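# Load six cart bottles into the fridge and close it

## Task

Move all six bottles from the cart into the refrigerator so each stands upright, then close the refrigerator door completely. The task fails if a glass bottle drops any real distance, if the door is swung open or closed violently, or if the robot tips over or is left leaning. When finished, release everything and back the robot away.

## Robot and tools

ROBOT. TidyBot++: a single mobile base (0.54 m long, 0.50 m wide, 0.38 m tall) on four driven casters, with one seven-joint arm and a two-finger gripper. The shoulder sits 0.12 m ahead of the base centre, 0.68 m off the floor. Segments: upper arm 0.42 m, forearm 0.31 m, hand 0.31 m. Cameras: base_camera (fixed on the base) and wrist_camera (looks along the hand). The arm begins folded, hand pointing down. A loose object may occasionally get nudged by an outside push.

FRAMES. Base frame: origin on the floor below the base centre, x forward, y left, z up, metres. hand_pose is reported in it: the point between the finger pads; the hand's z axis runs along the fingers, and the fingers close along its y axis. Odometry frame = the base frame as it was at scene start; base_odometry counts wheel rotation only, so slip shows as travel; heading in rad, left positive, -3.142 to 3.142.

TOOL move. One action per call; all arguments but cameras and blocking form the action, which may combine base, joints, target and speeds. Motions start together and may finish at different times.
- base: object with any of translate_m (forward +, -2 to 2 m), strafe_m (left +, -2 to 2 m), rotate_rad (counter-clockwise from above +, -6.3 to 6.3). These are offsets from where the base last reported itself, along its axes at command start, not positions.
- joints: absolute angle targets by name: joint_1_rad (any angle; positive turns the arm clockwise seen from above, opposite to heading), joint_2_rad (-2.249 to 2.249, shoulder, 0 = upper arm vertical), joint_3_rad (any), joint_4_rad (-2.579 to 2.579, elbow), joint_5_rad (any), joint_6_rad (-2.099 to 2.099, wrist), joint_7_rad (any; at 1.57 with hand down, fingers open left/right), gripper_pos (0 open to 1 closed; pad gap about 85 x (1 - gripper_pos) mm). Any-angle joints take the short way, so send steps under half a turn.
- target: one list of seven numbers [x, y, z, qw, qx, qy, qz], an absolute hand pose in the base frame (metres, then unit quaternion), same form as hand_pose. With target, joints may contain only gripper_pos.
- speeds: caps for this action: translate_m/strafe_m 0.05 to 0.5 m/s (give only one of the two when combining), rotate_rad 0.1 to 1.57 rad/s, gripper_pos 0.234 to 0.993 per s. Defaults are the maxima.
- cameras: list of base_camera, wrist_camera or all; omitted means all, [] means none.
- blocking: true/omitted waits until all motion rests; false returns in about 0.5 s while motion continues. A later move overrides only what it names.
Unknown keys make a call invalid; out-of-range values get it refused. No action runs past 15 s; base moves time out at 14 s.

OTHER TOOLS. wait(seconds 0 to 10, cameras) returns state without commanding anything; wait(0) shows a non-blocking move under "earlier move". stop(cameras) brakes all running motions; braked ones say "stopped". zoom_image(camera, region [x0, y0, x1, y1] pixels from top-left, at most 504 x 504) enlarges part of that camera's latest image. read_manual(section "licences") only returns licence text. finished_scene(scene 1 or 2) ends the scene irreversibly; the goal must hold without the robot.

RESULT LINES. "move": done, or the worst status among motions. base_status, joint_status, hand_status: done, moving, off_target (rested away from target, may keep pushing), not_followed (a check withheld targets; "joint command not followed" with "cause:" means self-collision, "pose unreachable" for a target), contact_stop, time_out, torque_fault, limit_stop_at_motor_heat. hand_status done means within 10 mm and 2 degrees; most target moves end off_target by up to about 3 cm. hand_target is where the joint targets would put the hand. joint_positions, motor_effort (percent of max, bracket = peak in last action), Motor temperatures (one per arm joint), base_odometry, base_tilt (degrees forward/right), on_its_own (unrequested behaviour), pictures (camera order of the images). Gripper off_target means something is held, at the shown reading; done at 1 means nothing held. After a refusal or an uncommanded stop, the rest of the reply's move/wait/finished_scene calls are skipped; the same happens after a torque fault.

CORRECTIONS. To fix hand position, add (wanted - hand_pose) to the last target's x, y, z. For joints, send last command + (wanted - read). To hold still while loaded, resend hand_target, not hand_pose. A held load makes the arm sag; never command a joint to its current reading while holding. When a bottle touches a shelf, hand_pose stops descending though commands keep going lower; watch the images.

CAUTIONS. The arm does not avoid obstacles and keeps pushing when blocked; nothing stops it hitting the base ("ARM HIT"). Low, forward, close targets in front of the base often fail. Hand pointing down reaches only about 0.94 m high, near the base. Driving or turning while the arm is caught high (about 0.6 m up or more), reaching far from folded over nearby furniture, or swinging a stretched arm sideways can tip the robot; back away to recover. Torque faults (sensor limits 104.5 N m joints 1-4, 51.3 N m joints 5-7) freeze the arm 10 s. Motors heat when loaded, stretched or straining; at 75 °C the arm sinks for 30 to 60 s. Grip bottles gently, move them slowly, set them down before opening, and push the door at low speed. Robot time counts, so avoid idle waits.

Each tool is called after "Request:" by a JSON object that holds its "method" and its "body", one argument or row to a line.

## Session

Request:
{"method": "move", "body": {

}}

Scene clock: 0.00 s.
Motor temperatures (°C): [28 30 26 26 32 36 32]
base_odometry: x=+0.000 y=+0.000 heading=+0.000
base_tilt: forward=-0.3 right=+0.1
base_status: not commanded
joint_positions: joint_1_rad=-0.023 joint_2_rad=-0.370 joint_3_rad=+3.144 joint_4_rad=-2.533 joint_5_rad=+0.036 joint_6_rad=-0.852 joint_7_rad=+1.619 gripper_pos=+0.000
joint_status: not commanded
motor_effort: joint_1_rad=+1 joint_2_rad=+0 joint_3_rad=+0 joint_4_rad=+14 joint_5_rad=+0 joint_6_rad=+1 joint_7_rad=+0
hand_pose: x=+0.2670 y=-0.0039 z=+0.5899 quat_wxyz=(+0.015, +0.997, +0.045, +0.063) (m; base frame)
hand_target: x=+0.2671 y=-0.0039 z=+0.5900 quat_wxyz=(+0.015, +0.997, +0.045, +0.063) (m; base frame)
hand_status: not commanded
pictures: base_camera, wrist_camera
Images, in order (width x height): base_camera 644x364, wrist_camera 644x476.

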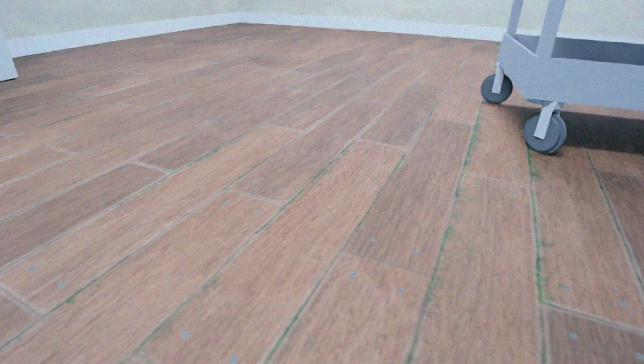

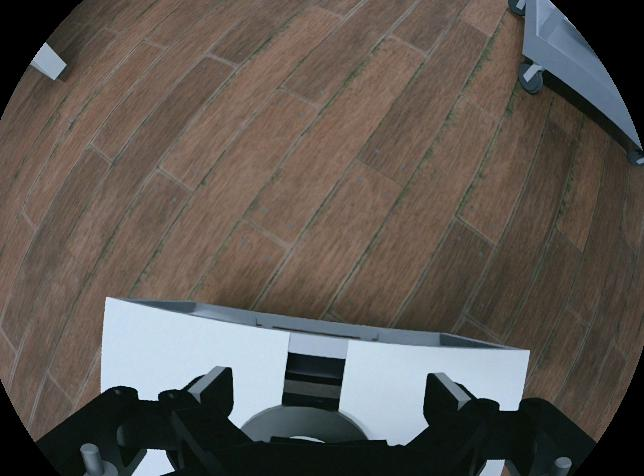

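Request:
{"method": "move", "body": {
  "joints": {"joint_1_rad":0,"joint_2_rad":-0.345,"joint_3_rad":3.15,"joint_4_rad":-2.5,"joint_5_rad":-0.006,"joint_6_rad":0.612,"joint_7_rad":1.583}
}}

Scene clock: 2.30 s.
Motor temperatures (°C): [28 30 26 26 32 36 32]
move: done
base_odometry: x=+0.000 y=+0.000 heading=+0.000
base_tilt: forward=-0.3 right=+0.1
base_status: not commanded
joint_positions: joint_1_rad=-0.016 joint_2_rad=-0.358 joint_3_rad=+3.144 joint_4_rad=-2.519 joint_5_rad=+0.034 joint_6_rad=+0.567 joint_7_rad=+1.619 gripper_pos=+0.000
joint_status: all done
motor_effort: joint_1_rad=+1(1) joint_2_rad=-4(5) joint_3_rad=+1(2) joint_4_rad=+18(19) joint_5_rad=+0(1) joint_6_rad=+8(9) joint_7_rad=+0(2)
hand_pose: x=+0.5437 y=+0.0127 z=+0.8935 quat_wxyz=(+0.015, +0.714, +0.039, +0.699) (m; base frame)
hand_target: x=+0.5502 y=-0.0038 z=+0.9131 quat_wxyz=(+0.006, +0.697, -0.002, +0.717) (m; base frame)
hand_status: not commanded
pictures: base_camera, wrist_camera
Images, in order (width x height): base_camera 644x364, wrist_camera 644x476.

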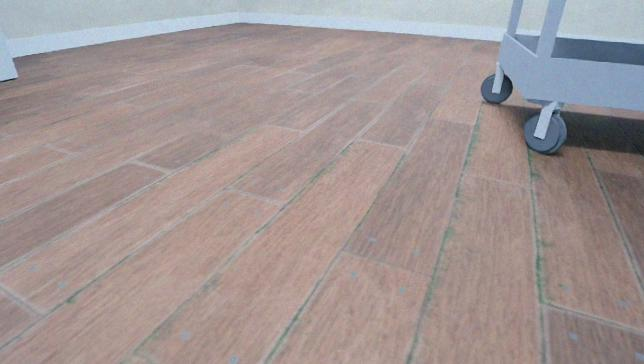

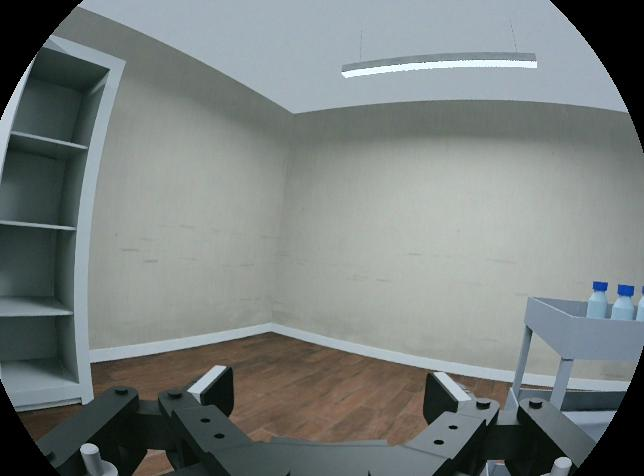

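Request:
{"method": "move", "body": {
  "base": {"rotate_rad":0.8}
}}

Request:
{"method": "move", "body": {
  "base": {"rotate_rad":-1.3}
}}

Scene clock: 4.53 s.
Motor temperatures (°C): [28 30 26 26 32 36 32]
move: done
base_odometry: x=+0.000 y=+0.000 heading=+0.799
base_tilt: forward=-0.3 right=+0.1
base_status: done
joint_positions: joint_1_rad=-0.008 joint_2_rad=-0.357 joint_3_rad=+3.145 joint_4_rad=-2.519 joint_5_rad=+0.032 joint_6_rad=+0.568 joint_7_rad=+1.619 gripper_pos=+0.000
joint_status: not commanded
motor_effort: joint_1_rad=+1(2) joint_2_rad=-4(6) joint_3_rad=+1(2) joint_4_rad=+18(18) joint_5_rad=-1(1) joint_6_rad=+8(9) joint_7_rad=+0(1)
hand_pose: x=+0.5441 y=+0.0084 z=+0.8934 quat_wxyz=(+0.018, +0.715, +0.034, +0.699) (m; base frame)
hand_target: x=+0.5502 y=-0.0038 z=+0.9131 quat_wxyz=(+0.006, +0.697, -0.002, +0.717) (m; base frame)
hand_status: not commanded
pictures: base_camera, wrist_camera
Images, in order (width x height): base_camera 644x364, wrist_camera 644x476.

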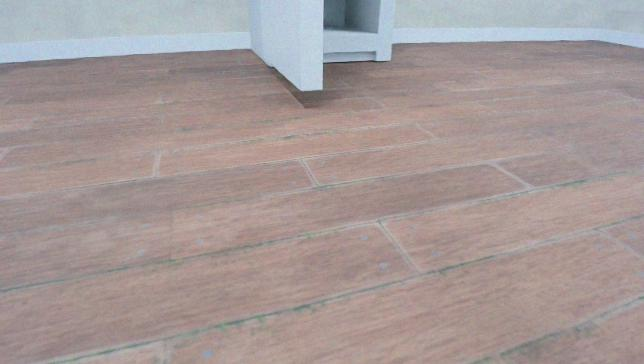

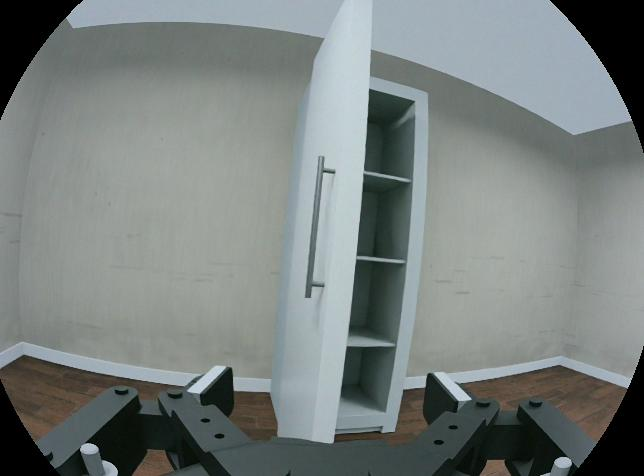

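Scene clock: 6.83 s.
Motor temperatures (°C): [28 30 26 26 32 36 32]
move: done
base_odometry: x=+0.000 y=+0.000 heading=-0.500
base_tilt: forward=-0.3 right=+0.1
base_status: done
joint_positions: joint_1_rad=-0.006 joint_2_rad=-0.357 joint_3_rad=+3.145 joint_4_rad=-2.519 joint_5_rad=+0.029 joint_6_rad=+0.569 joint_7_rad=+1.619 gripper_pos=+0.000
joint_status: not commanded
motor_effort: joint_1_rad=+1(2) joint_2_rad=-4(6) joint_3_rad=+0(2) joint_4_rad=+18(18) joint_5_rad=+0(1) joint_6_rad=+8(9) joint_7_rad=+0(1)
hand_pose: x=+0.5441 y=+0.0071 z=+0.8934 quat_wxyz=(+0.019, +0.715, +0.032, +0.699) (m; base frame)
hand_target: x=+0.5502 y=-0.0038 z=+0.9131 quat_wxyz=(+0.006, +0.697, -0.002, +0.717) (m; base frame)
hand_status: not commanded
pictures: base_camera, wrist_camera
Images, in order (width x height): base_camera 644x364, wrist_camera 644x476.

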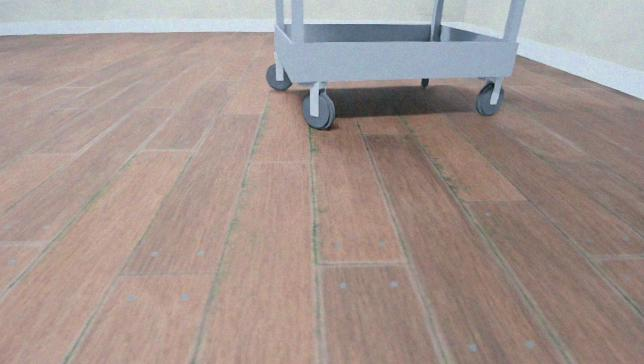

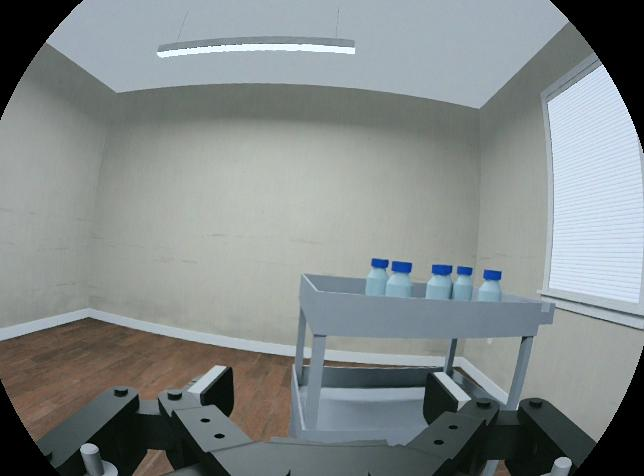

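Request:
{"method": "zoom_image", "body": {
  "camera": "wrist_camera",
  "region": [280, 230, 560, 350]
}}

Scaled by 1.800.

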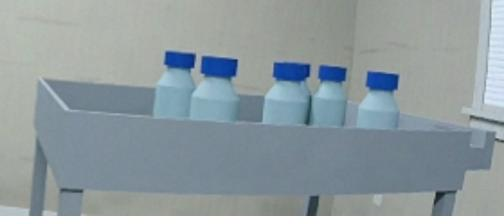

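Request:
{"method": "move", "body": {
  "base": {"translate_m":0.1,"strafe_m":-0.39,"rotate_rad":0.23},
  "joints": {"joint_1_rad":0,"joint_2_rad":-0.22,"joint_3_rad":3.15,"joint_4_rad":-1.66,"joint_5_rad":-0.006,"joint_6_rad":-0.15,"joint_7_rad":1.583,"gripper_pos":0.15}
}}

Scene clock: 11.47 s.
Motor temperatures (°C): [28 30 26 26 32 36 32]
move: done
base_odometry: x=-0.099 y=-0.390 heading=-0.269
base_tilt: forward=-0.3 right=+0.1
base_status: done
joint_positions: joint_1_rad=-0.005 joint_2_rad=-0.242 joint_3_rad=+3.146 joint_4_rad=-1.690 joint_5_rad=+0.029 joint_6_rad=-0.087 joint_7_rad=+1.619 gripper_pos=+0.152
joint_status: all done
motor_effort: joint_1_rad=+1(2) joint_2_rad=-11(12) joint_3_rad=+1(3) joint_4_rad=+21(21) joint_5_rad=+0(1) joint_6_rad=+8(9) joint_7_rad=+0(2)
hand_pose: x=+0.6414 y=+0.0002 z=+1.1398 quat_wxyz=(+0.028, +0.694, +0.025, +0.719) (m; base frame)
hand_target: x=+0.6502 y=-0.0035 z=+1.1275 quat_wxyz=(+0.004, +0.714, -0.001, +0.700) (m; base frame)
hand_status: not commanded
pictures: base_camera, wrist_camera
Images, in order (width x height): base_camera 644x364, wrist_camera 644x476.

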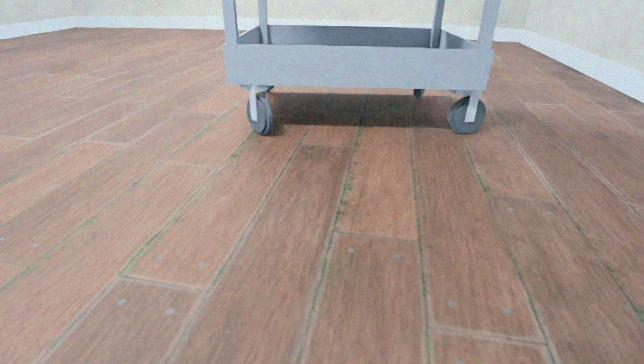

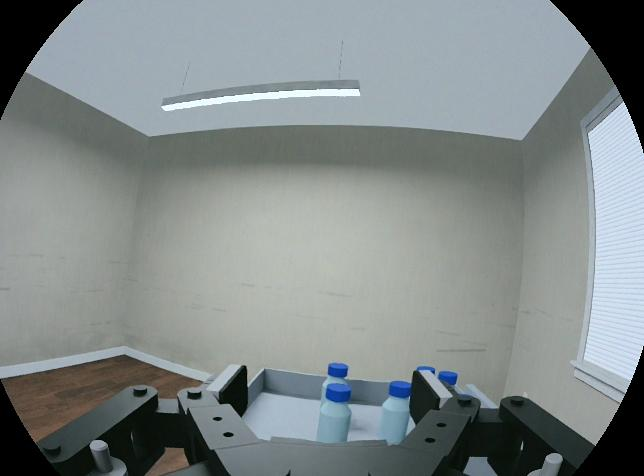

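Request:
{"method": "move", "body": {
  "joints": {"joint_6_rad":-0.55,"joint_5_rad":-0.04,"joint_7_rad":1.55},
  "cameras": ["wrist_camera"]
}}

Scene clock: 13.00 s.
Motor temperatures (°C): [28 30 26 26 32 36 32]
move: done
base_odometry: x=-0.099 y=-0.390 heading=-0.269
base_tilt: forward=-0.3 right=+0.1
base_status: not commanded
joint_positions: joint_1_rad=-0.005 joint_2_rad=-0.233 joint_3_rad=+3.146 joint_4_rad=-1.680 joint_5_rad=+0.002 joint_6_rad=-0.492 joint_7_rad=+1.596 gripper_pos=+0.152
joint_status: all done
motor_effort: joint_1_rad=+0(1) joint_2_rad=-10(12) joint_3_rad=+0(1) joint_4_rad=+20(23) joint_5_rad=+0(2) joint_6_rad=+7(10) joint_7_rad=+0(1)
hand_pose: x=+0.6243 y=+0.0008 z=+1.0184 quat_wxyz=(+0.008, +0.824, +0.011, +0.566) (m; base frame)
hand_target: x=+0.6233 y=+0.0031 z=+1.0069 quat_wxyz=(-0.022, +0.838, -0.021, +0.544) (m; base frame)
hand_status: not commanded
pictures: wrist_camera
Images, in order (width x height): wrist_camera 644x476.

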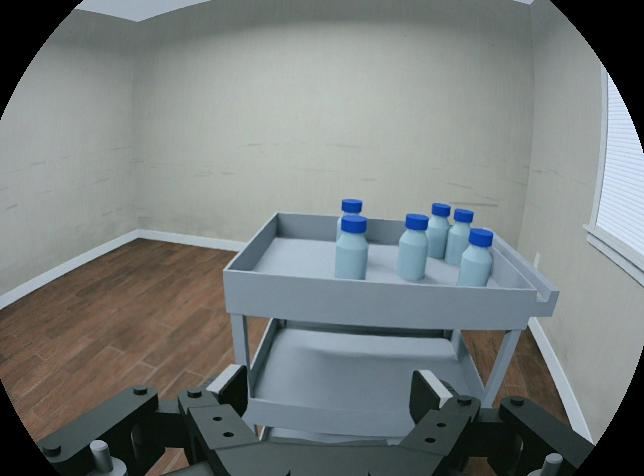

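Request:
{"method": "zoom_image", "body": {
  "camera": "wrist_camera",
  "region": [320, 185, 520, 305]
}}

Scaled by 2.520.

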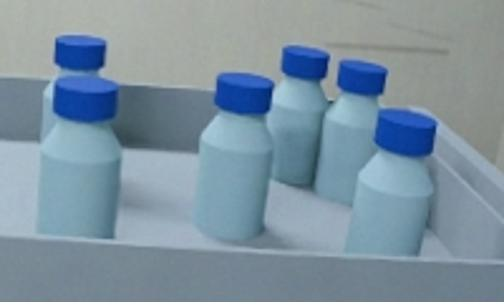

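Request:
{"method": "move", "body": {
  "base": {"translate_m":0.25,"strafe_m":-0.035},
  "joints": {"joint_1_rad":0.0,"joint_2_rad":-0.1,"joint_3_rad":3.15,"joint_4_rad":-2.10,"joint_5_rad":-0.04,"joint_6_rad":0.285,"joint_7_rad":1.55}
}}

Scene clock: 18.27 s.
Motor temperatures (°C): [28 30 26 26 32 36 32]
move: done
base_odometry: x=+0.133 y=-0.491 heading=-0.270
base_tilt: forward=-0.3 right=+0.1
base_status: done
joint_positions: joint_1_rad=-0.005 joint_2_rad=-0.107 joint_3_rad=+3.146 joint_4_rad=-2.081 joint_5_rad=+0.001 joint_6_rad=+0.238 joint_7_rad=+1.596 gripper_pos=+0.152
joint_status: all done
motor_effort: joint_1_rad=+1(2) joint_2_rad=-13(18) joint_3_rad=+0(2) joint_4_rad=+20(22) joint_5_rad=+0(2) joint_6_rad=+8(9) joint_7_rad=+0(1)
hand_pose: x=+0.6702 y=+0.0014 z=+0.9253 quat_wxyz=(+0.008, +0.763, +0.010, +0.646) (m; base frame)
hand_target: x=+0.6709 y=-0.0070 z=+0.9249 quat_wxyz=(-0.013, +0.756, -0.029, +0.654) (m; base frame)
hand_status: not commanded
pictures: base_camera, wrist_camera
Images, in order (width x height): base_camera 644x364, wrist_camera 644x476.

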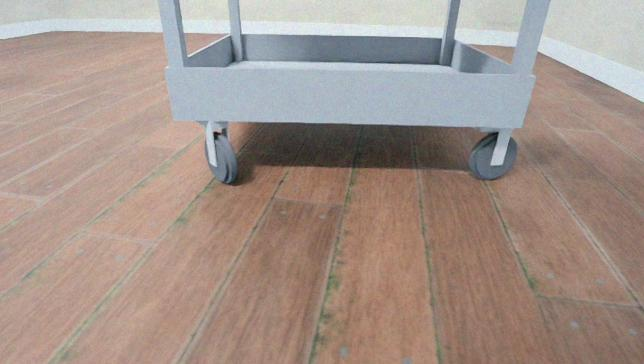

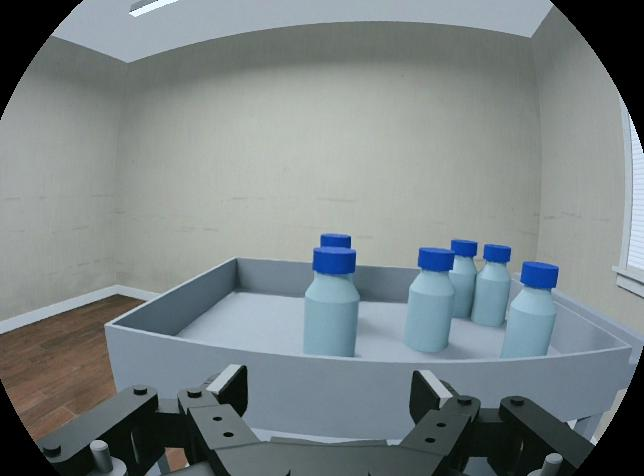

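Request:
{"method": "move", "body": {
  "base": {"translate_m":0.17},
  "cameras": ["wrist_camera"]
}}

Scene clock: 20.07 s.
Motor temperatures (°C): [28 30 26 26 32 36 32]
move: done
base_odometry: x=+0.297 y=-0.536 heading=-0.270
base_tilt: forward=-0.3 right=+0.1
base_status: done
joint_positions: joint_1_rad=-0.005 joint_2_rad=-0.103 joint_3_rad=+3.146 joint_4_rad=-2.083 joint_5_rad=+0.001 joint_6_rad=+0.242 joint_7_rad=+1.596 gripper_pos=+0.152
joint_status: not commanded
motor_effort: joint_1_rad=+0(1) joint_2_rad=-13(17) joint_3_rad=+0(2) joint_4_rad=+19(20) joint_5_rad=+0(1) joint_6_rad=+8(9) joint_7_rad=+0(1)
hand_pose: x=+0.6713 y=+0.0014 z=+0.9233 quat_wxyz=(+0.008, +0.764, +0.010, +0.646) (m; base frame)
hand_target: x=+0.6709 y=-0.0070 z=+0.9249 quat_wxyz=(-0.013, +0.756, -0.029, +0.654) (m; base frame)
hand_status: not commanded
pictures: wrist_camera
Images, in order (width x height): wrist_camera 644x476.

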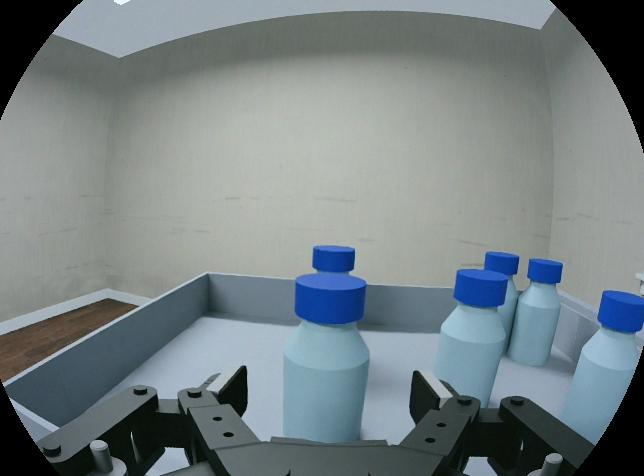

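Request:
{"method": "move", "body": {
  "base": {"translate_m":0.108,"strafe_m":0.001},
  "speeds": {"translate_m":0.2},
  "cameras": ["wrist_camera"]
}}

Scene clock: 21.77 s.
Motor temperatures (°C): [28 30 26 26 32 36 32]
move: done
base_odometry: x=+0.401 y=-0.565 heading=-0.270
base_tilt: forward=-0.3 right=+0.1
base_status: done
joint_positions: joint_1_rad=-0.005 joint_2_rad=-0.104 joint_3_rad=+3.146 joint_4_rad=-2.084 joint_5_rad=+0.001 joint_6_rad=+0.244 joint_7_rad=+1.596 gripper_pos=+0.152
joint_status: not commanded
motor_effort: joint_1_rad=+1(1) joint_2_rad=-13(16) joint_3_rad=+1(1) joint_4_rad=+19(20) joint_5_rad=+0(1) joint_6_rad=+8(9) joint_7_rad=+0(1)
hand_pose: x=+0.6708 y=+0.0014 z=+0.9241 quat_wxyz=(+0.008, +0.763, +0.010, +0.646) (m; base frame)
hand_target: x=+0.6709 y=-0.0070 z=+0.9249 quat_wxyz=(-0.013, +0.756, -0.029, +0.654) (m; base frame)
hand_status: not commanded
pictures: wrist_camera
Images, in order (width x height): wrist_camera 644x476.

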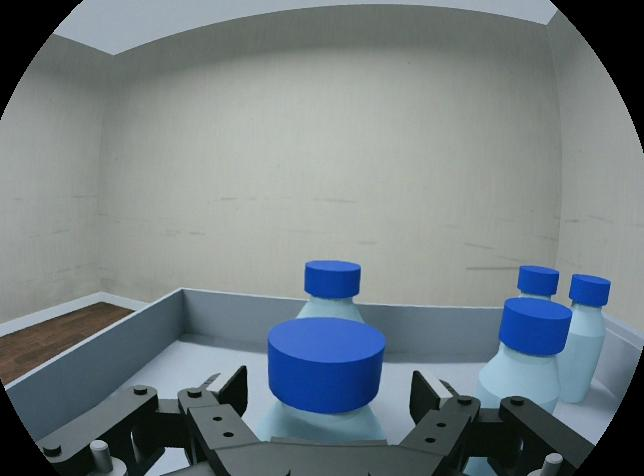

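Request:
{"method": "move", "body": {
  "base": {"translate_m":0.006},
  "cameras": []
}}

Request:
{"method": "move", "body": {
  "joints": {"gripper_pos":0.49},
  "speeds": {"gripper_pos":0.234},
  "cameras": ["wrist_camera"]
}}

Request:
{"method": "move", "body": {
  "joints": {"joint_1_rad":0,"joint_2_rad":-0.22,"joint_3_rad":3.15,"joint_4_rad":-1.66,"joint_5_rad":-0.04,"joint_6_rad":-0.15,"joint_7_rad":1.55},
  "cameras": ["wrist_camera"]
}}

Scene clock: 23.00 s.
Motor temperatures (°C): [28 30 26 26 32 36 32]
move: done
base_odometry: x=+0.407 y=-0.566 heading=-0.271
base_tilt: forward=-0.3 right=+0.1
base_status: done
joint_positions: joint_1_rad=-0.005 joint_2_rad=-0.104 joint_3_rad=+3.146 joint_4_rad=-2.084 joint_5_rad=+0.001 joint_6_rad=+0.244 joint_7_rad=+1.596 gripper_pos=+0.152
joint_status: not commanded
motor_effort: joint_1_rad=+1(2) joint_2_rad=-13(18) joint_3_rad=+0(2) joint_4_rad=+19(20) joint_5_rad=-1(1) joint_6_rad=+8(9) joint_7_rad=+0(1)
hand_pose: x=+0.6708 y=+0.0014 z=+0.9240 quat_wxyz=(+0.008, +0.763, +0.010, +0.646) (m; base frame)
hand_target: x=+0.6709 y=-0.0070 z=+0.9249 quat_wxyz=(-0.013, +0.756, -0.029, +0.654) (m; base frame)
hand_status: not commanded
pictures: none
No camera images: "cameras" was empty.

Scene clock: 24.77 s.
Motor temperatures (°C): [28 30 26 26 32 36 32]
move: off_target
base_odometry: x=+0.407 y=-0.566 heading=-0.271
base_tilt: forward=-0.3 right=+0.1
base_status: not commanded
joint_positions: joint_1_rad=-0.005 joint_2_rad=-0.104 joint_3_rad=+3.146 joint_4_rad=-2.084 joint_5_rad=+0.001 joint_6_rad=+0.249 joint_7_rad=+1.595 gripper_pos=+0.444
joint_status: gripper_pos off_target (ended at +0.444, target +0.490)
motor_effort: joint_1_rad=+2(3) joint_2_rad=-12(15) joint_3_rad=+3(3) joint_4_rad=+18(20) joint_5_rad=+0(1) joint_6_rad=+6(9) joint_7_rad=+0(1)
hand_pose: x=+0.6710 y=+0.0014 z=+0.9255 quat_wxyz=(+0.008, +0.761, +0.010, +0.648) (m; base frame)
hand_target: x=+0.6709 y=-0.0070 z=+0.9249 quat_wxyz=(-0.013, +0.756, -0.029, +0.654) (m; base frame)
hand_status: not commanded
pictures: wrist_camera
Images, in order (width x height): wrist_camera 644x476.

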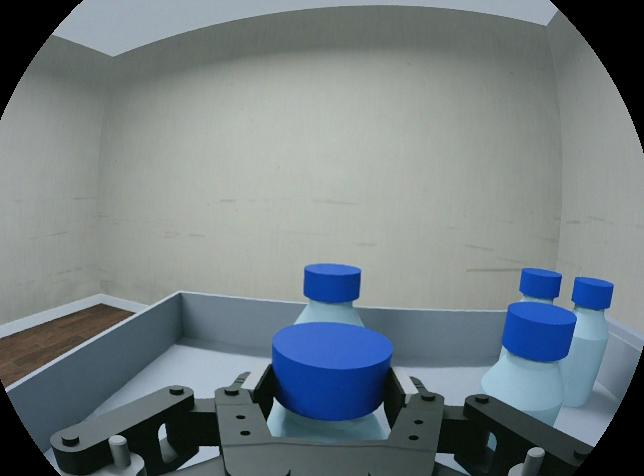

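Scene clock: 26.67 s.
Motor temperatures (°C): [28 30 26 26 32 36 32]
move: done
base_odometry: x=+0.407 y=-0.566 heading=-0.271
base_tilt: forward=-0.3 right=+0.1
base_status: not commanded
joint_positions: joint_1_rad=-0.005 joint_2_rad=-0.197 joint_3_rad=+3.146 joint_4_rad=-1.715 joint_5_rad=+0.001 joint_6_rad=-0.110 joint_7_rad=+1.595 gripper_pos=+0.444
joint_status: all done
motor_effort: joint_1_rad=+1(3) joint_2_rad=-16(22) joint_3_rad=+0(3) joint_4_rad=+26(28) joint_5_rad=+0(2) joint_6_rad=+12(14) joint_7_rad=+0(1)
hand_pose: x=+0.6616 y=+0.0011 z=+1.0933 quat_wxyz=(+0.008, +0.727, +0.009, +0.687) (m; base frame)
hand_target: x=+0.6502 y=-0.0020 z=+1.1275 quat_wxyz=(-0.021, +0.713, -0.023, +0.700) (m; base frame)
hand_status: not commanded
pictures: wrist_camera
Images, in order (width x height): wrist_camera 644x476.

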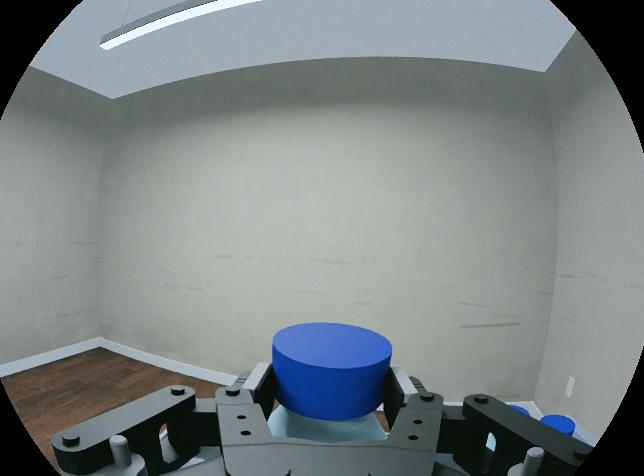

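Request:
{"method": "move", "body": {
  "base": {"translate_m":-0.35},
  "cameras": []
}}

Request:
{"method": "move", "body": {
  "base": {"translate_m":0.43,"strafe_m":1.04,"rotate_rad":1.32}
}}

Scene clock: 32.20 s.
Motor temperatures (°C): [28 30 26 26 32 36 32]
move: done
base_odometry: x=+0.070 y=-0.473 heading=-0.270
base_tilt: forward=-0.3 right=+0.1
base_status: done
joint_positions: joint_1_rad=-0.005 joint_2_rad=-0.208 joint_3_rad=+3.146 joint_4_rad=-1.714 joint_5_rad=+0.000 joint_6_rad=-0.116 joint_7_rad=+1.595 gripper_pos=+0.444
joint_status: not commanded
motor_effort: joint_1_rad=+0(5) joint_2_rad=-15(20) joint_3_rad=+1(6) joint_4_rad=+25(27) joint_5_rad=+0(1) joint_6_rad=+13(14) joint_7_rad=+0(1)
hand_pose: x=+0.6569 y=+0.0010 z=+1.0975 quat_wxyz=(+0.008, +0.725, +0.009, +0.688) (m; base frame)
hand_target: x=+0.6502 y=-0.0020 z=+1.1275 quat_wxyz=(-0.021, +0.713, -0.023, +0.700) (m; base frame)
hand_status: not commanded
pictures: none
No camera images: "cameras" was empty.

Scene clock: 35.83 s.
Motor temperatures (°C): [28 30 26 26 32 36 32]
move: done
base_odometry: x=+0.762 y=+0.415 heading=+1.051
base_tilt: forward=-0.3 right=+0.1
base_status: done
joint_positions: joint_1_rad=+0.000 joint_2_rad=-0.194 joint_3_rad=+3.152 joint_4_rad=-1.714 joint_5_rad=+0.000 joint_6_rad=-0.118 joint_7_rad=+1.595 gripper_pos=+0.444
joint_status: not commanded
motor_effort: joint_1_rad=+0(3) joint_2_rad=-17(20) joint_3_rad=+0(4) joint_4_rad=+26(27) joint_5_rad=+0(1) joint_6_rad=+12(13) joint_7_rad=+0(1)
hand_pose: x=+0.6626 y=-0.0051 z=+1.0898 quat_wxyz=(+0.011, +0.730, +0.004, +0.683) (m; base frame)
hand_target: x=+0.6502 y=-0.0020 z=+1.1275 quat_wxyz=(-0.021, +0.713, -0.023, +0.700) (m; base frame)
hand_status: not commanded
pictures: base_camera, wrist_camera
Images, in order (width x height): base_camera 644x364, wrist_camera 644x476.

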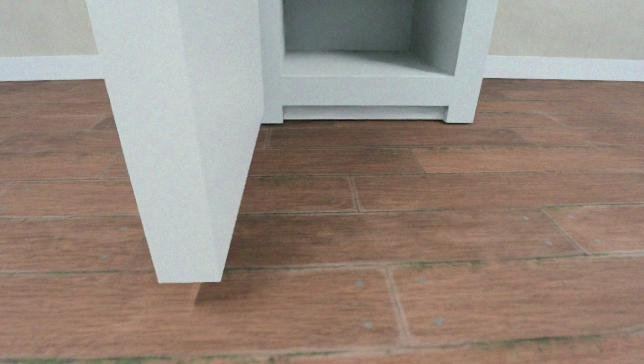

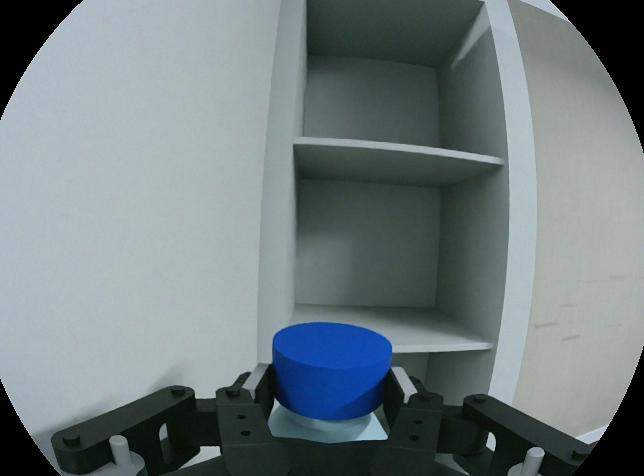

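Request:
{"method": "move", "body": {
  "base": {"strafe_m":-0.23},
  "cameras": ["base_camera"]
}}

Request:
{"method": "move", "body": {
  "base": {"translate_m":0.35},
  "speeds": {"translate_m":0.25}
}}

Scene clock: 39.27 s.
Motor temperatures (°C): [28 30 26 26 32 36 32]
move: done
base_odometry: x=+0.961 y=+0.301 heading=+1.051
base_tilt: forward=-0.3 right=+0.1
base_status: done
joint_positions: joint_1_rad=+0.003 joint_2_rad=-0.194 joint_3_rad=+3.155 joint_4_rad=-1.714 joint_5_rad=+0.000 joint_6_rad=-0.118 joint_7_rad=+1.595 gripper_pos=+0.444
joint_status: not commanded
motor_effort: joint_1_rad=+1(3) joint_2_rad=-16(18) joint_3_rad=+0(3) joint_4_rad=+26(26) joint_5_rad=-1(1) joint_6_rad=+13(14) joint_7_rad=+0(1)
hand_pose: x=+0.6626 y=-0.0081 z=+1.0897 quat_wxyz=(+0.013, +0.730, +0.002, +0.683) (m; base frame)
hand_target: x=+0.6502 y=-0.0020 z=+1.1275 quat_wxyz=(-0.021, +0.713, -0.023, +0.700) (m; base frame)
hand_status: not commanded
pictures: base_camera
Images, in order (width x height): base_camera 644x364.

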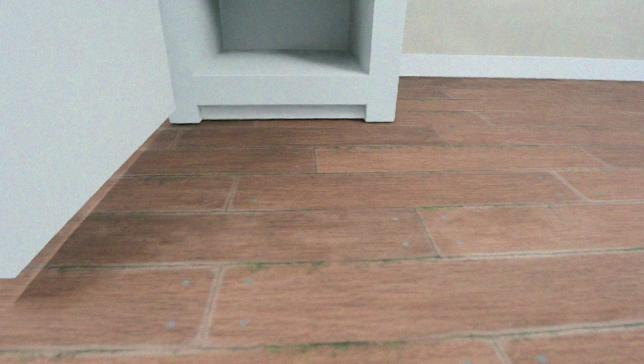

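Scene clock: 41.47 s.
Motor temperatures (°C): [28 30 26 26 32 36 32]
move: done
base_odometry: x=+1.136 y=+0.605 heading=+1.051
base_tilt: forward=-0.3 right=+0.1
base_status: done
joint_positions: joint_1_rad=+0.003 joint_2_rad=-0.198 joint_3_rad=+3.155 joint_4_rad=-1.714 joint_5_rad=+0.000 joint_6_rad=-0.119 joint_7_rad=+1.595 gripper_pos=+0.444
joint_status: not commanded
motor_effort: joint_1_rad=+1(1) joint_2_rad=-17(19) joint_3_rad=+1(2) joint_4_rad=+26(27) joint_5_rad=+0(1) joint_6_rad=+13(14) joint_7_rad=-1(1)
hand_pose: x=+0.6610 y=-0.0081 z=+1.0917 quat_wxyz=(+0.013, +0.729, +0.002, +0.684) (m; base frame)
hand_target: x=+0.6502 y=-0.0020 z=+1.1275 quat_wxyz=(-0.021, +0.713, -0.023, +0.700) (m; base frame)
hand_status: not commanded
pictures: base_camera, wrist_camera
Images, in order (width x height): base_camera 644x364, wrist_camera 644x476.

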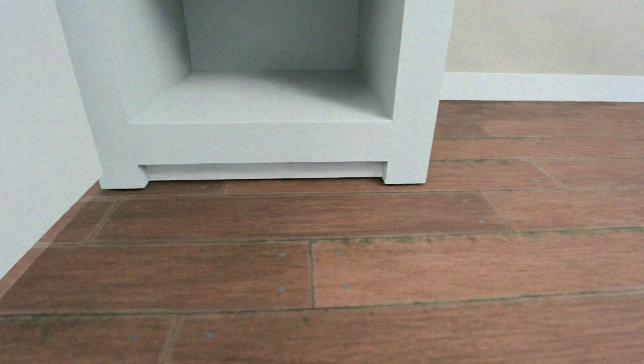

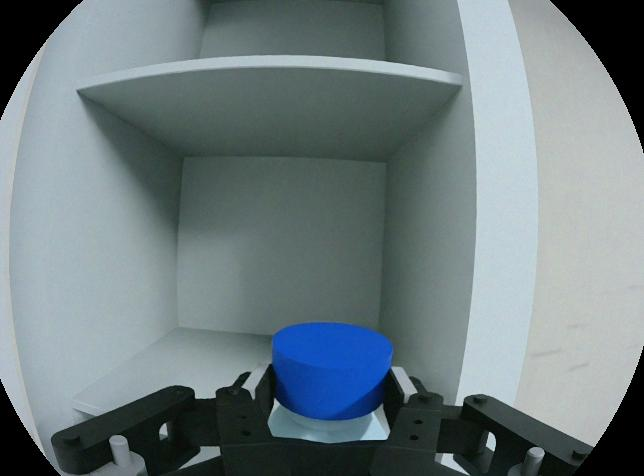

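Request:
{"method": "move", "body": {
  "base": {"strafe_m":-0.03},
  "target": [0.655, -0.002, 1.135, -0.012, 0.742, -0.004, 0.669]
}}

Request:
{"method": "move", "body": {
  "base": {"translate_m":0.25},
  "speeds": {"translate_m":0.25}
}}

Scene clock: 44.13 s.
Motor temperatures (°C): [28 30 26 26 32 36 32]
move: off_target
base_odometry: x=+1.162 y=+0.590 heading=+1.051
base_tilt: forward=-0.3 right=+0.1
base_status: done
joint_positions: joint_1_rad=-0.040 joint_2_rad=-0.191 joint_3_rad=+3.191 joint_4_rad=-1.591 joint_5_rad=-0.010 joint_6_rad=-0.294 joint_7_rad=+1.595 gripper_pos=+0.444
joint_status: not commanded
motor_effort: joint_1_rad=+0(3) joint_2_rad=-16(19) joint_3_rad=+0(4) joint_4_rad=+26(27) joint_5_rad=+0(1) joint_6_rad=+12(14) joint_7_rad=+0(1)
hand_pose: x=+0.6585 y=-0.0063 z=+1.1102 quat_wxyz=(+0.003, +0.749, +0.000, +0.662) (m; base frame)
hand_target: x=+0.6550 y=-0.0020 z=+1.1350 quat_wxyz=(-0.012, +0.743, -0.004, +0.670) (m; base frame)
hand_status: off_target (0.025 m and 2.1 deg from the pose sent, 0.044 m and 3.7 deg at the start)
pictures: base_camera, wrist_camera
Images, in order (width x height): base_camera 644x364, wrist_camera 644x476.

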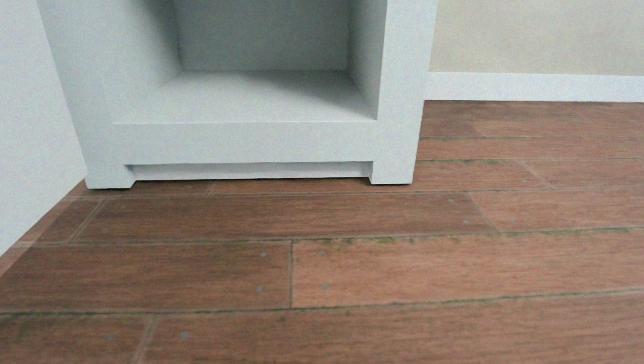

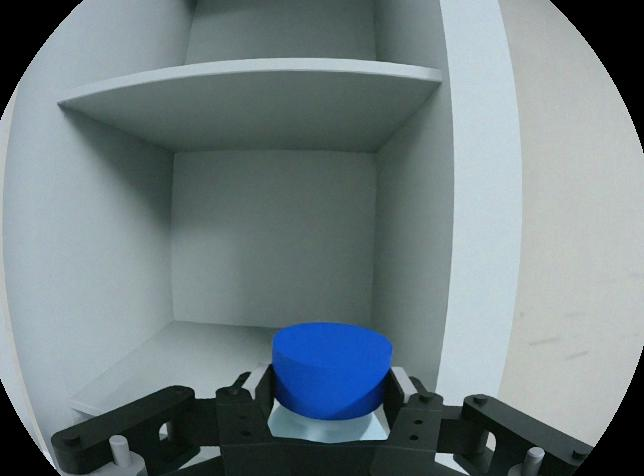

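Scene clock: 45.93 s.
Motor temperatures (°C): [28 30 26 26 32 36 32]
move: done
base_odometry: x=+1.286 y=+0.807 heading=+1.051
base_tilt: forward=-0.3 right=+0.1
base_status: done
joint_positions: joint_1_rad=-0.041 joint_2_rad=-0.176 joint_3_rad=+3.191 joint_4_rad=-1.590 joint_5_rad=-0.011 joint_6_rad=-0.298 joint_7_rad=+1.595 gripper_pos=+0.444
joint_status: not commanded
motor_effort: joint_1_rad=+0(2) joint_2_rad=-17(20) joint_3_rad=+0(2) joint_4_rad=+25(27) joint_5_rad=+0(1) joint_6_rad=+12(13) joint_7_rad=+0(1)
hand_pose: x=+0.6648 y=-0.0056 z=+1.1012 quat_wxyz=(+0.003, +0.755, +0.001, +0.655) (m; base frame)
hand_target: x=+0.6550 y=-0.0020 z=+1.1350 quat_wxyz=(-0.012, +0.743, -0.004, +0.670) (m; base frame)
hand_status: not commanded
pictures: base_camera, wrist_camera
Images, in order (width x height): base_camera 644x364, wrist_camera 644x476.

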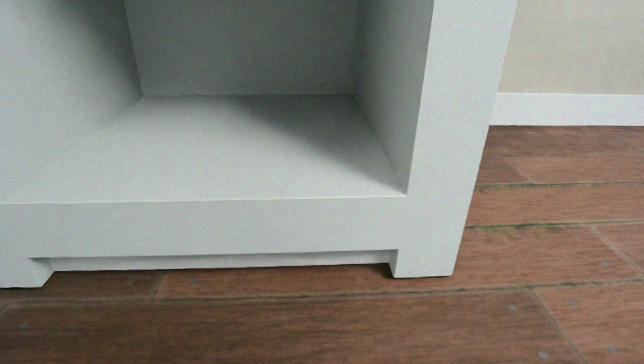

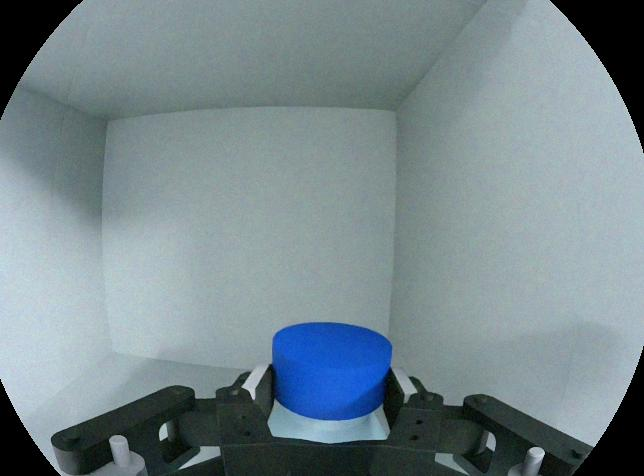

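Request:
{"method": "move", "body": {
  "base": {"translate_m":0.2},
  "speeds": {"translate_m":0.2},
  "cameras": []
}}

Request:
{"method": "move", "body": {
  "target": [0.655, -0.002, 1.105, -0.012, 0.750, -0.004, 0.661],
  "cameras": ["wrist_camera"]
}}

Request:
{"method": "move", "body": {
  "target": [0.655, -0.002, 1.09, -0.012, 0.750, -0.004, 0.661],
  "cameras": ["wrist_camera"]
}}

Scene clock: 48.30 s.
Motor temperatures (°C): [28 30 26 26 32 36 32]
move: done
base_odometry: x=+1.386 y=+0.981 heading=+1.051
base_tilt: forward=-0.3 right=+0.1
base_status: done
joint_positions: joint_1_rad=-0.041 joint_2_rad=-0.173 joint_3_rad=+3.191 joint_4_rad=-1.589 joint_5_rad=-0.011 joint_6_rad=-0.300 joint_7_rad=+1.595 gripper_pos=+0.444
joint_status: not commanded
motor_effort: joint_1_rad=+0(2) joint_2_rad=-17(20) joint_3_rad=+1(1) joint_4_rad=+26(26) joint_5_rad=+0(1) joint_6_rad=+12(14) joint_7_rad=+0(1)
hand_pose: x=+0.6658 y=-0.0053 z=+1.0997 quat_wxyz=(+0.003, +0.757, +0.001, +0.654) (m; base frame)
hand_target: x=+0.6550 y=-0.0020 z=+1.1350 quat_wxyz=(-0.012, +0.743, -0.004, +0.670) (m; base frame)
hand_status: not commanded
pictures: none
No camera images: "cameras" was empty.

Scene clock: 49.17 s.
Motor temperatures (°C): [28 30 26 26 32 36 32]
move: off_target
base_odometry: x=+1.386 y=+0.981 heading=+1.051
base_tilt: forward=-0.3 right=+0.1
base_status: not commanded
joint_positions: joint_1_rad=-0.049 joint_2_rad=-0.174 joint_3_rad=+3.191 joint_4_rad=-1.631 joint_5_rad=-0.011 joint_6_rad=-0.300 joint_7_rad=+1.595 gripper_pos=+0.444
joint_status: not commanded
motor_effort: joint_1_rad=+0(1) joint_2_rad=-17(18) joint_3_rad=+0(1) joint_4_rad=+26(27) joint_5_rad=+0(1) joint_6_rad=+13(14) joint_7_rad=+0(1)
hand_pose: x=+0.6651 y=-0.0011 z=+1.0742 quat_wxyz=(+0.000, +0.770, +0.004, +0.638) (m; base frame)
hand_target: x=+0.6550 y=-0.0020 z=+1.1050 quat_wxyz=(-0.012, +0.750, -0.004, +0.661) (m; base frame)
hand_status: off_target (0.032 m and 3.8 deg from the pose sent, 0.012 m and 2.1 deg at the start)
pictures: wrist_camera
Images, in order (width x height): wrist_camera 644x476.

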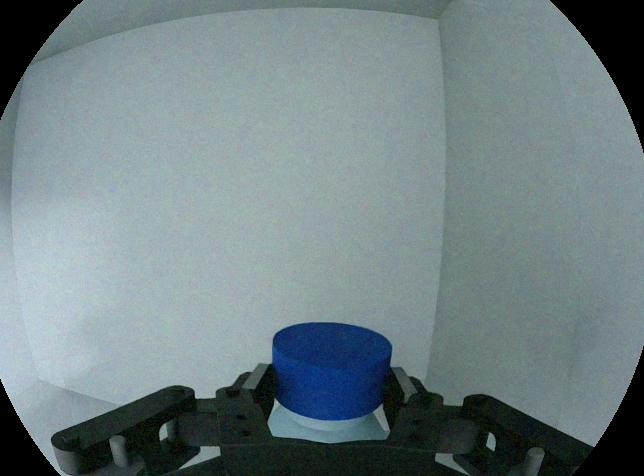

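Scene clock: 49.90 s.
Motor temperatures (°C): [28 30 26 26 32 36 32]
move: off_target
base_odometry: x=+1.386 y=+0.981 heading=+1.051
base_tilt: forward=-0.3 right=+0.1
base_status: not commanded
joint_positions: joint_1_rad=-0.058 joint_2_rad=-0.181 joint_3_rad=+3.197 joint_4_rad=-1.665 joint_5_rad=-0.011 joint_6_rad=-0.280 joint_7_rad=+1.595 gripper_pos=+0.444
joint_status: not commanded
motor_effort: joint_1_rad=+0(1) joint_2_rad=-15(17) joint_3_rad=+1(1) joint_4_rad=+24(26) joint_5_rad=+0(1) joint_6_rad=+11(12) joint_7_rad=+0(1)
hand_pose: x=+0.6628 y=+0.0003 z=+1.0634 quat_wxyz=(-0.002, +0.772, +0.005, +0.636) (m; base frame)
hand_target: x=+0.6550 y=-0.0020 z=+1.0900 quat_wxyz=(-0.012, +0.750, -0.004, +0.661) (m; base frame)
hand_status: off_target (0.028 m and 4.1 deg from the pose sent, 0.019 m and 3.8 deg at the start)
pictures: wrist_camera
Images, in order (width x height): wrist_camera 644x476.

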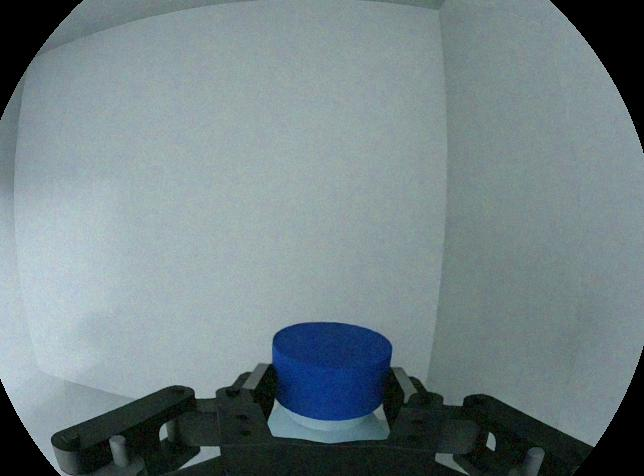

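Request:
{"method": "move", "body": {
  "target": [0.655, -0.002, 1.08, -0.012, 0.742, -0.004, 0.67],
  "cameras": []
}}

Request:
{"method": "move", "body": {
  "target": [0.655, -0.002, 1.07, -0.012, 0.742, -0.004, 0.67],
  "cameras": []
}}

Request:
{"method": "move", "body": {
  "target": [0.655, -0.002, 1.06, -0.012, 0.742, -0.004, 0.67],
  "cameras": ["wrist_camera"]
}}

Scene clock: 51.10 s.
Motor temperatures (°C): [28 30 26 26 32 36 32]
move: off_target
base_odometry: x=+1.386 y=+0.981 heading=+1.051
base_tilt: forward=-0.3 right=+0.1
base_status: not commanded
joint_positions: joint_1_rad=-0.074 joint_2_rad=-0.195 joint_3_rad=+3.211 joint_4_rad=-1.714 joint_5_rad=-0.011 joint_6_rad=-0.209 joint_7_rad=+1.595 gripper_pos=+0.444
joint_status: not commanded
motor_effort: joint_1_rad=+1(1) joint_2_rad=-14(15) joint_3_rad=+0(1) joint_4_rad=+23(24) joint_5_rad=-1(1) joint_6_rad=+10(10) joint_7_rad=+0(1)
hand_pose: x=+0.6597 y=-0.0001 z=+1.0623 quat_wxyz=(-0.003, +0.760, +0.004, +0.650) (m; base frame)
hand_target: x=+0.6550 y=-0.0020 z=+1.0800 quat_wxyz=(-0.012, +0.742, -0.004, +0.670) (m; base frame)
hand_status: off_target (0.018 m and 3.4 deg from the pose sent, 0.018 m and 5.4 deg at the start)
pictures: none
No camera images: "cameras" was empty.

Scene clock: 51.73 s.
Motor temperatures (°C): [28 30 26 26 32 36 32]
move: off_target
base_odometry: x=+1.386 y=+0.981 heading=+1.051
base_tilt: forward=-0.3 right=+0.1
base_status: not commanded
joint_positions: joint_1_rad=-0.082 joint_2_rad=-0.202 joint_3_rad=+3.218 joint_4_rad=-1.740 joint_5_rad=-0.011 joint_6_rad=-0.170 joint_7_rad=+1.595 gripper_pos=+0.444
joint_status: not commanded
motor_effort: joint_1_rad=+0(1) joint_2_rad=-12(13) joint_3_rad=+0(1) joint_4_rad=+21(23) joint_5_rad=-1(2) joint_6_rad=+8(9) joint_7_rad=+0(1)
hand_pose: x=+0.6581 y=-0.0003 z=+1.0619 quat_wxyz=(-0.004, +0.754, +0.003, +0.657) (m; base frame)
hand_target: x=+0.6550 y=-0.0020 z=+1.0700 quat_wxyz=(-0.012, +0.742, -0.004, +0.670) (m; base frame)
hand_status: off_target (0.009 m and 2.4 deg from the pose sent, 0.009 m and 3.4 deg at the start)
pictures: none
No camera images: "cameras" was empty.

Scene clock: 52.37 s.
Motor temperatures (°C): [28 30 26 26 32 36 32]
move: done
base_odometry: x=+1.386 y=+0.981 heading=+1.051
base_tilt: forward=-0.3 right=+0.1
base_status: not commanded
joint_positions: joint_1_rad=-0.090 joint_2_rad=-0.209 joint_3_rad=+3.225 joint_4_rad=-1.765 joint_5_rad=-0.011 joint_6_rad=-0.131 joint_7_rad=+1.595 gripper_pos=+0.444
joint_status: not commanded
motor_effort: joint_1_rad=+0(0) joint_2_rad=-11(13) joint_3_rad=+0(1) joint_4_rad=+20(21) joint_5_rad=+0(2) joint_6_rad=+8(9) joint_7_rad=+0(1)
hand_pose: x=+0.6566 y=-0.0005 z=+1.0616 quat_wxyz=(-0.005, +0.747, +0.003, +0.665) (m; base frame)
hand_target: x=+0.6550 y=-0.0020 z=+1.0600 quat_wxyz=(-0.012, +0.742, -0.004, +0.670) (m; base frame)
hand_status: done (0.003 m and 1.4 deg from the pose sent, 0.004 m and 2.4 deg at the start)
pictures: wrist_camera
Images, in order (width x height): wrist_camera 644x476.

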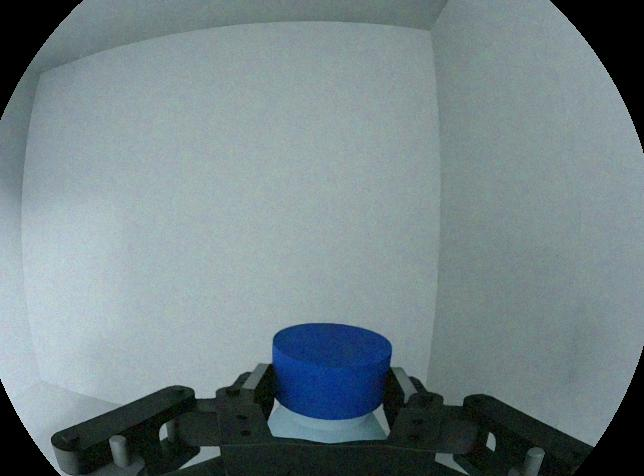

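Request:
{"method": "move", "body": {
  "target": [0.655, -0.002, 1.06, -0.012, 0.756, -0.004, 0.654],
  "cameras": []
}}

Request:
{"method": "move", "body": {
  "joints": {"gripper_pos":0.2},
  "speeds": {"gripper_pos":0.234},
  "cameras": ["wrist_camera"]
}}

Scene clock: 53.60 s.
Motor temperatures (°C): [28 30 26 26 32 36 32]
move: done
base_odometry: x=+1.386 y=+0.981 heading=+1.051
base_tilt: forward=-0.3 right=+0.1
base_status: not commanded
joint_positions: joint_1_rad=-0.090 joint_2_rad=-0.209 joint_3_rad=+3.225 joint_4_rad=-1.754 joint_5_rad=-0.011 joint_6_rad=-0.153 joint_7_rad=+1.595 gripper_pos=+0.444
joint_status: not commanded
motor_effort: joint_1_rad=+0(1) joint_2_rad=-11(12) joint_3_rad=-1(1) joint_4_rad=+20(20) joint_5_rad=-1(2) joint_6_rad=+7(8) joint_7_rad=+0(1)
hand_pose: x=+0.6561 y=-0.0006 z=+1.0619 quat_wxyz=(-0.005, +0.751, +0.003, +0.660) (m; base frame)
hand_target: x=+0.6550 y=-0.0020 z=+1.0600 quat_wxyz=(-0.012, +0.756, -0.004, +0.654) (m; base frame)
hand_status: done (0.003 m and 1.5 deg from the pose sent, 0.003 m and 1.9 deg at the start)
pictures: none
No camera images: "cameras" was empty.

Scene clock: 55.17 s.
Motor temperatures (°C): [28 30 26 26 32 36 32]
move: done
base_odometry: x=+1.386 y=+0.981 heading=+1.051
base_tilt: forward=-0.3 right=+0.1
base_status: not commanded
joint_positions: joint_1_rad=-0.090 joint_2_rad=-0.209 joint_3_rad=+3.225 joint_4_rad=-1.754 joint_5_rad=-0.011 joint_6_rad=-0.153 joint_7_rad=+1.595 gripper_pos=+0.200
joint_status: all done
motor_effort: joint_1_rad=+0(2) joint_2_rad=-13(13) joint_3_rad=+0(2) joint_4_rad=+21(21) joint_5_rad=+0(1) joint_6_rad=+8(9) joint_7_rad=+0(1)
hand_pose: x=+0.6561 y=-0.0006 z=+1.0619 quat_wxyz=(-0.005, +0.751, +0.003, +0.660) (m; base frame)
hand_target: x=+0.6550 y=-0.0020 z=+1.0600 quat_wxyz=(-0.012, +0.756, -0.004, +0.654) (m; base frame)
hand_status: not commanded
pictures: wrist_camera
Images, in order (width x height): wrist_camera 644x476.

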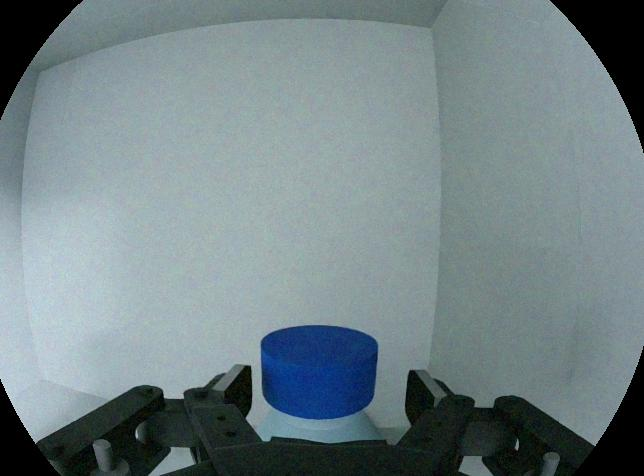

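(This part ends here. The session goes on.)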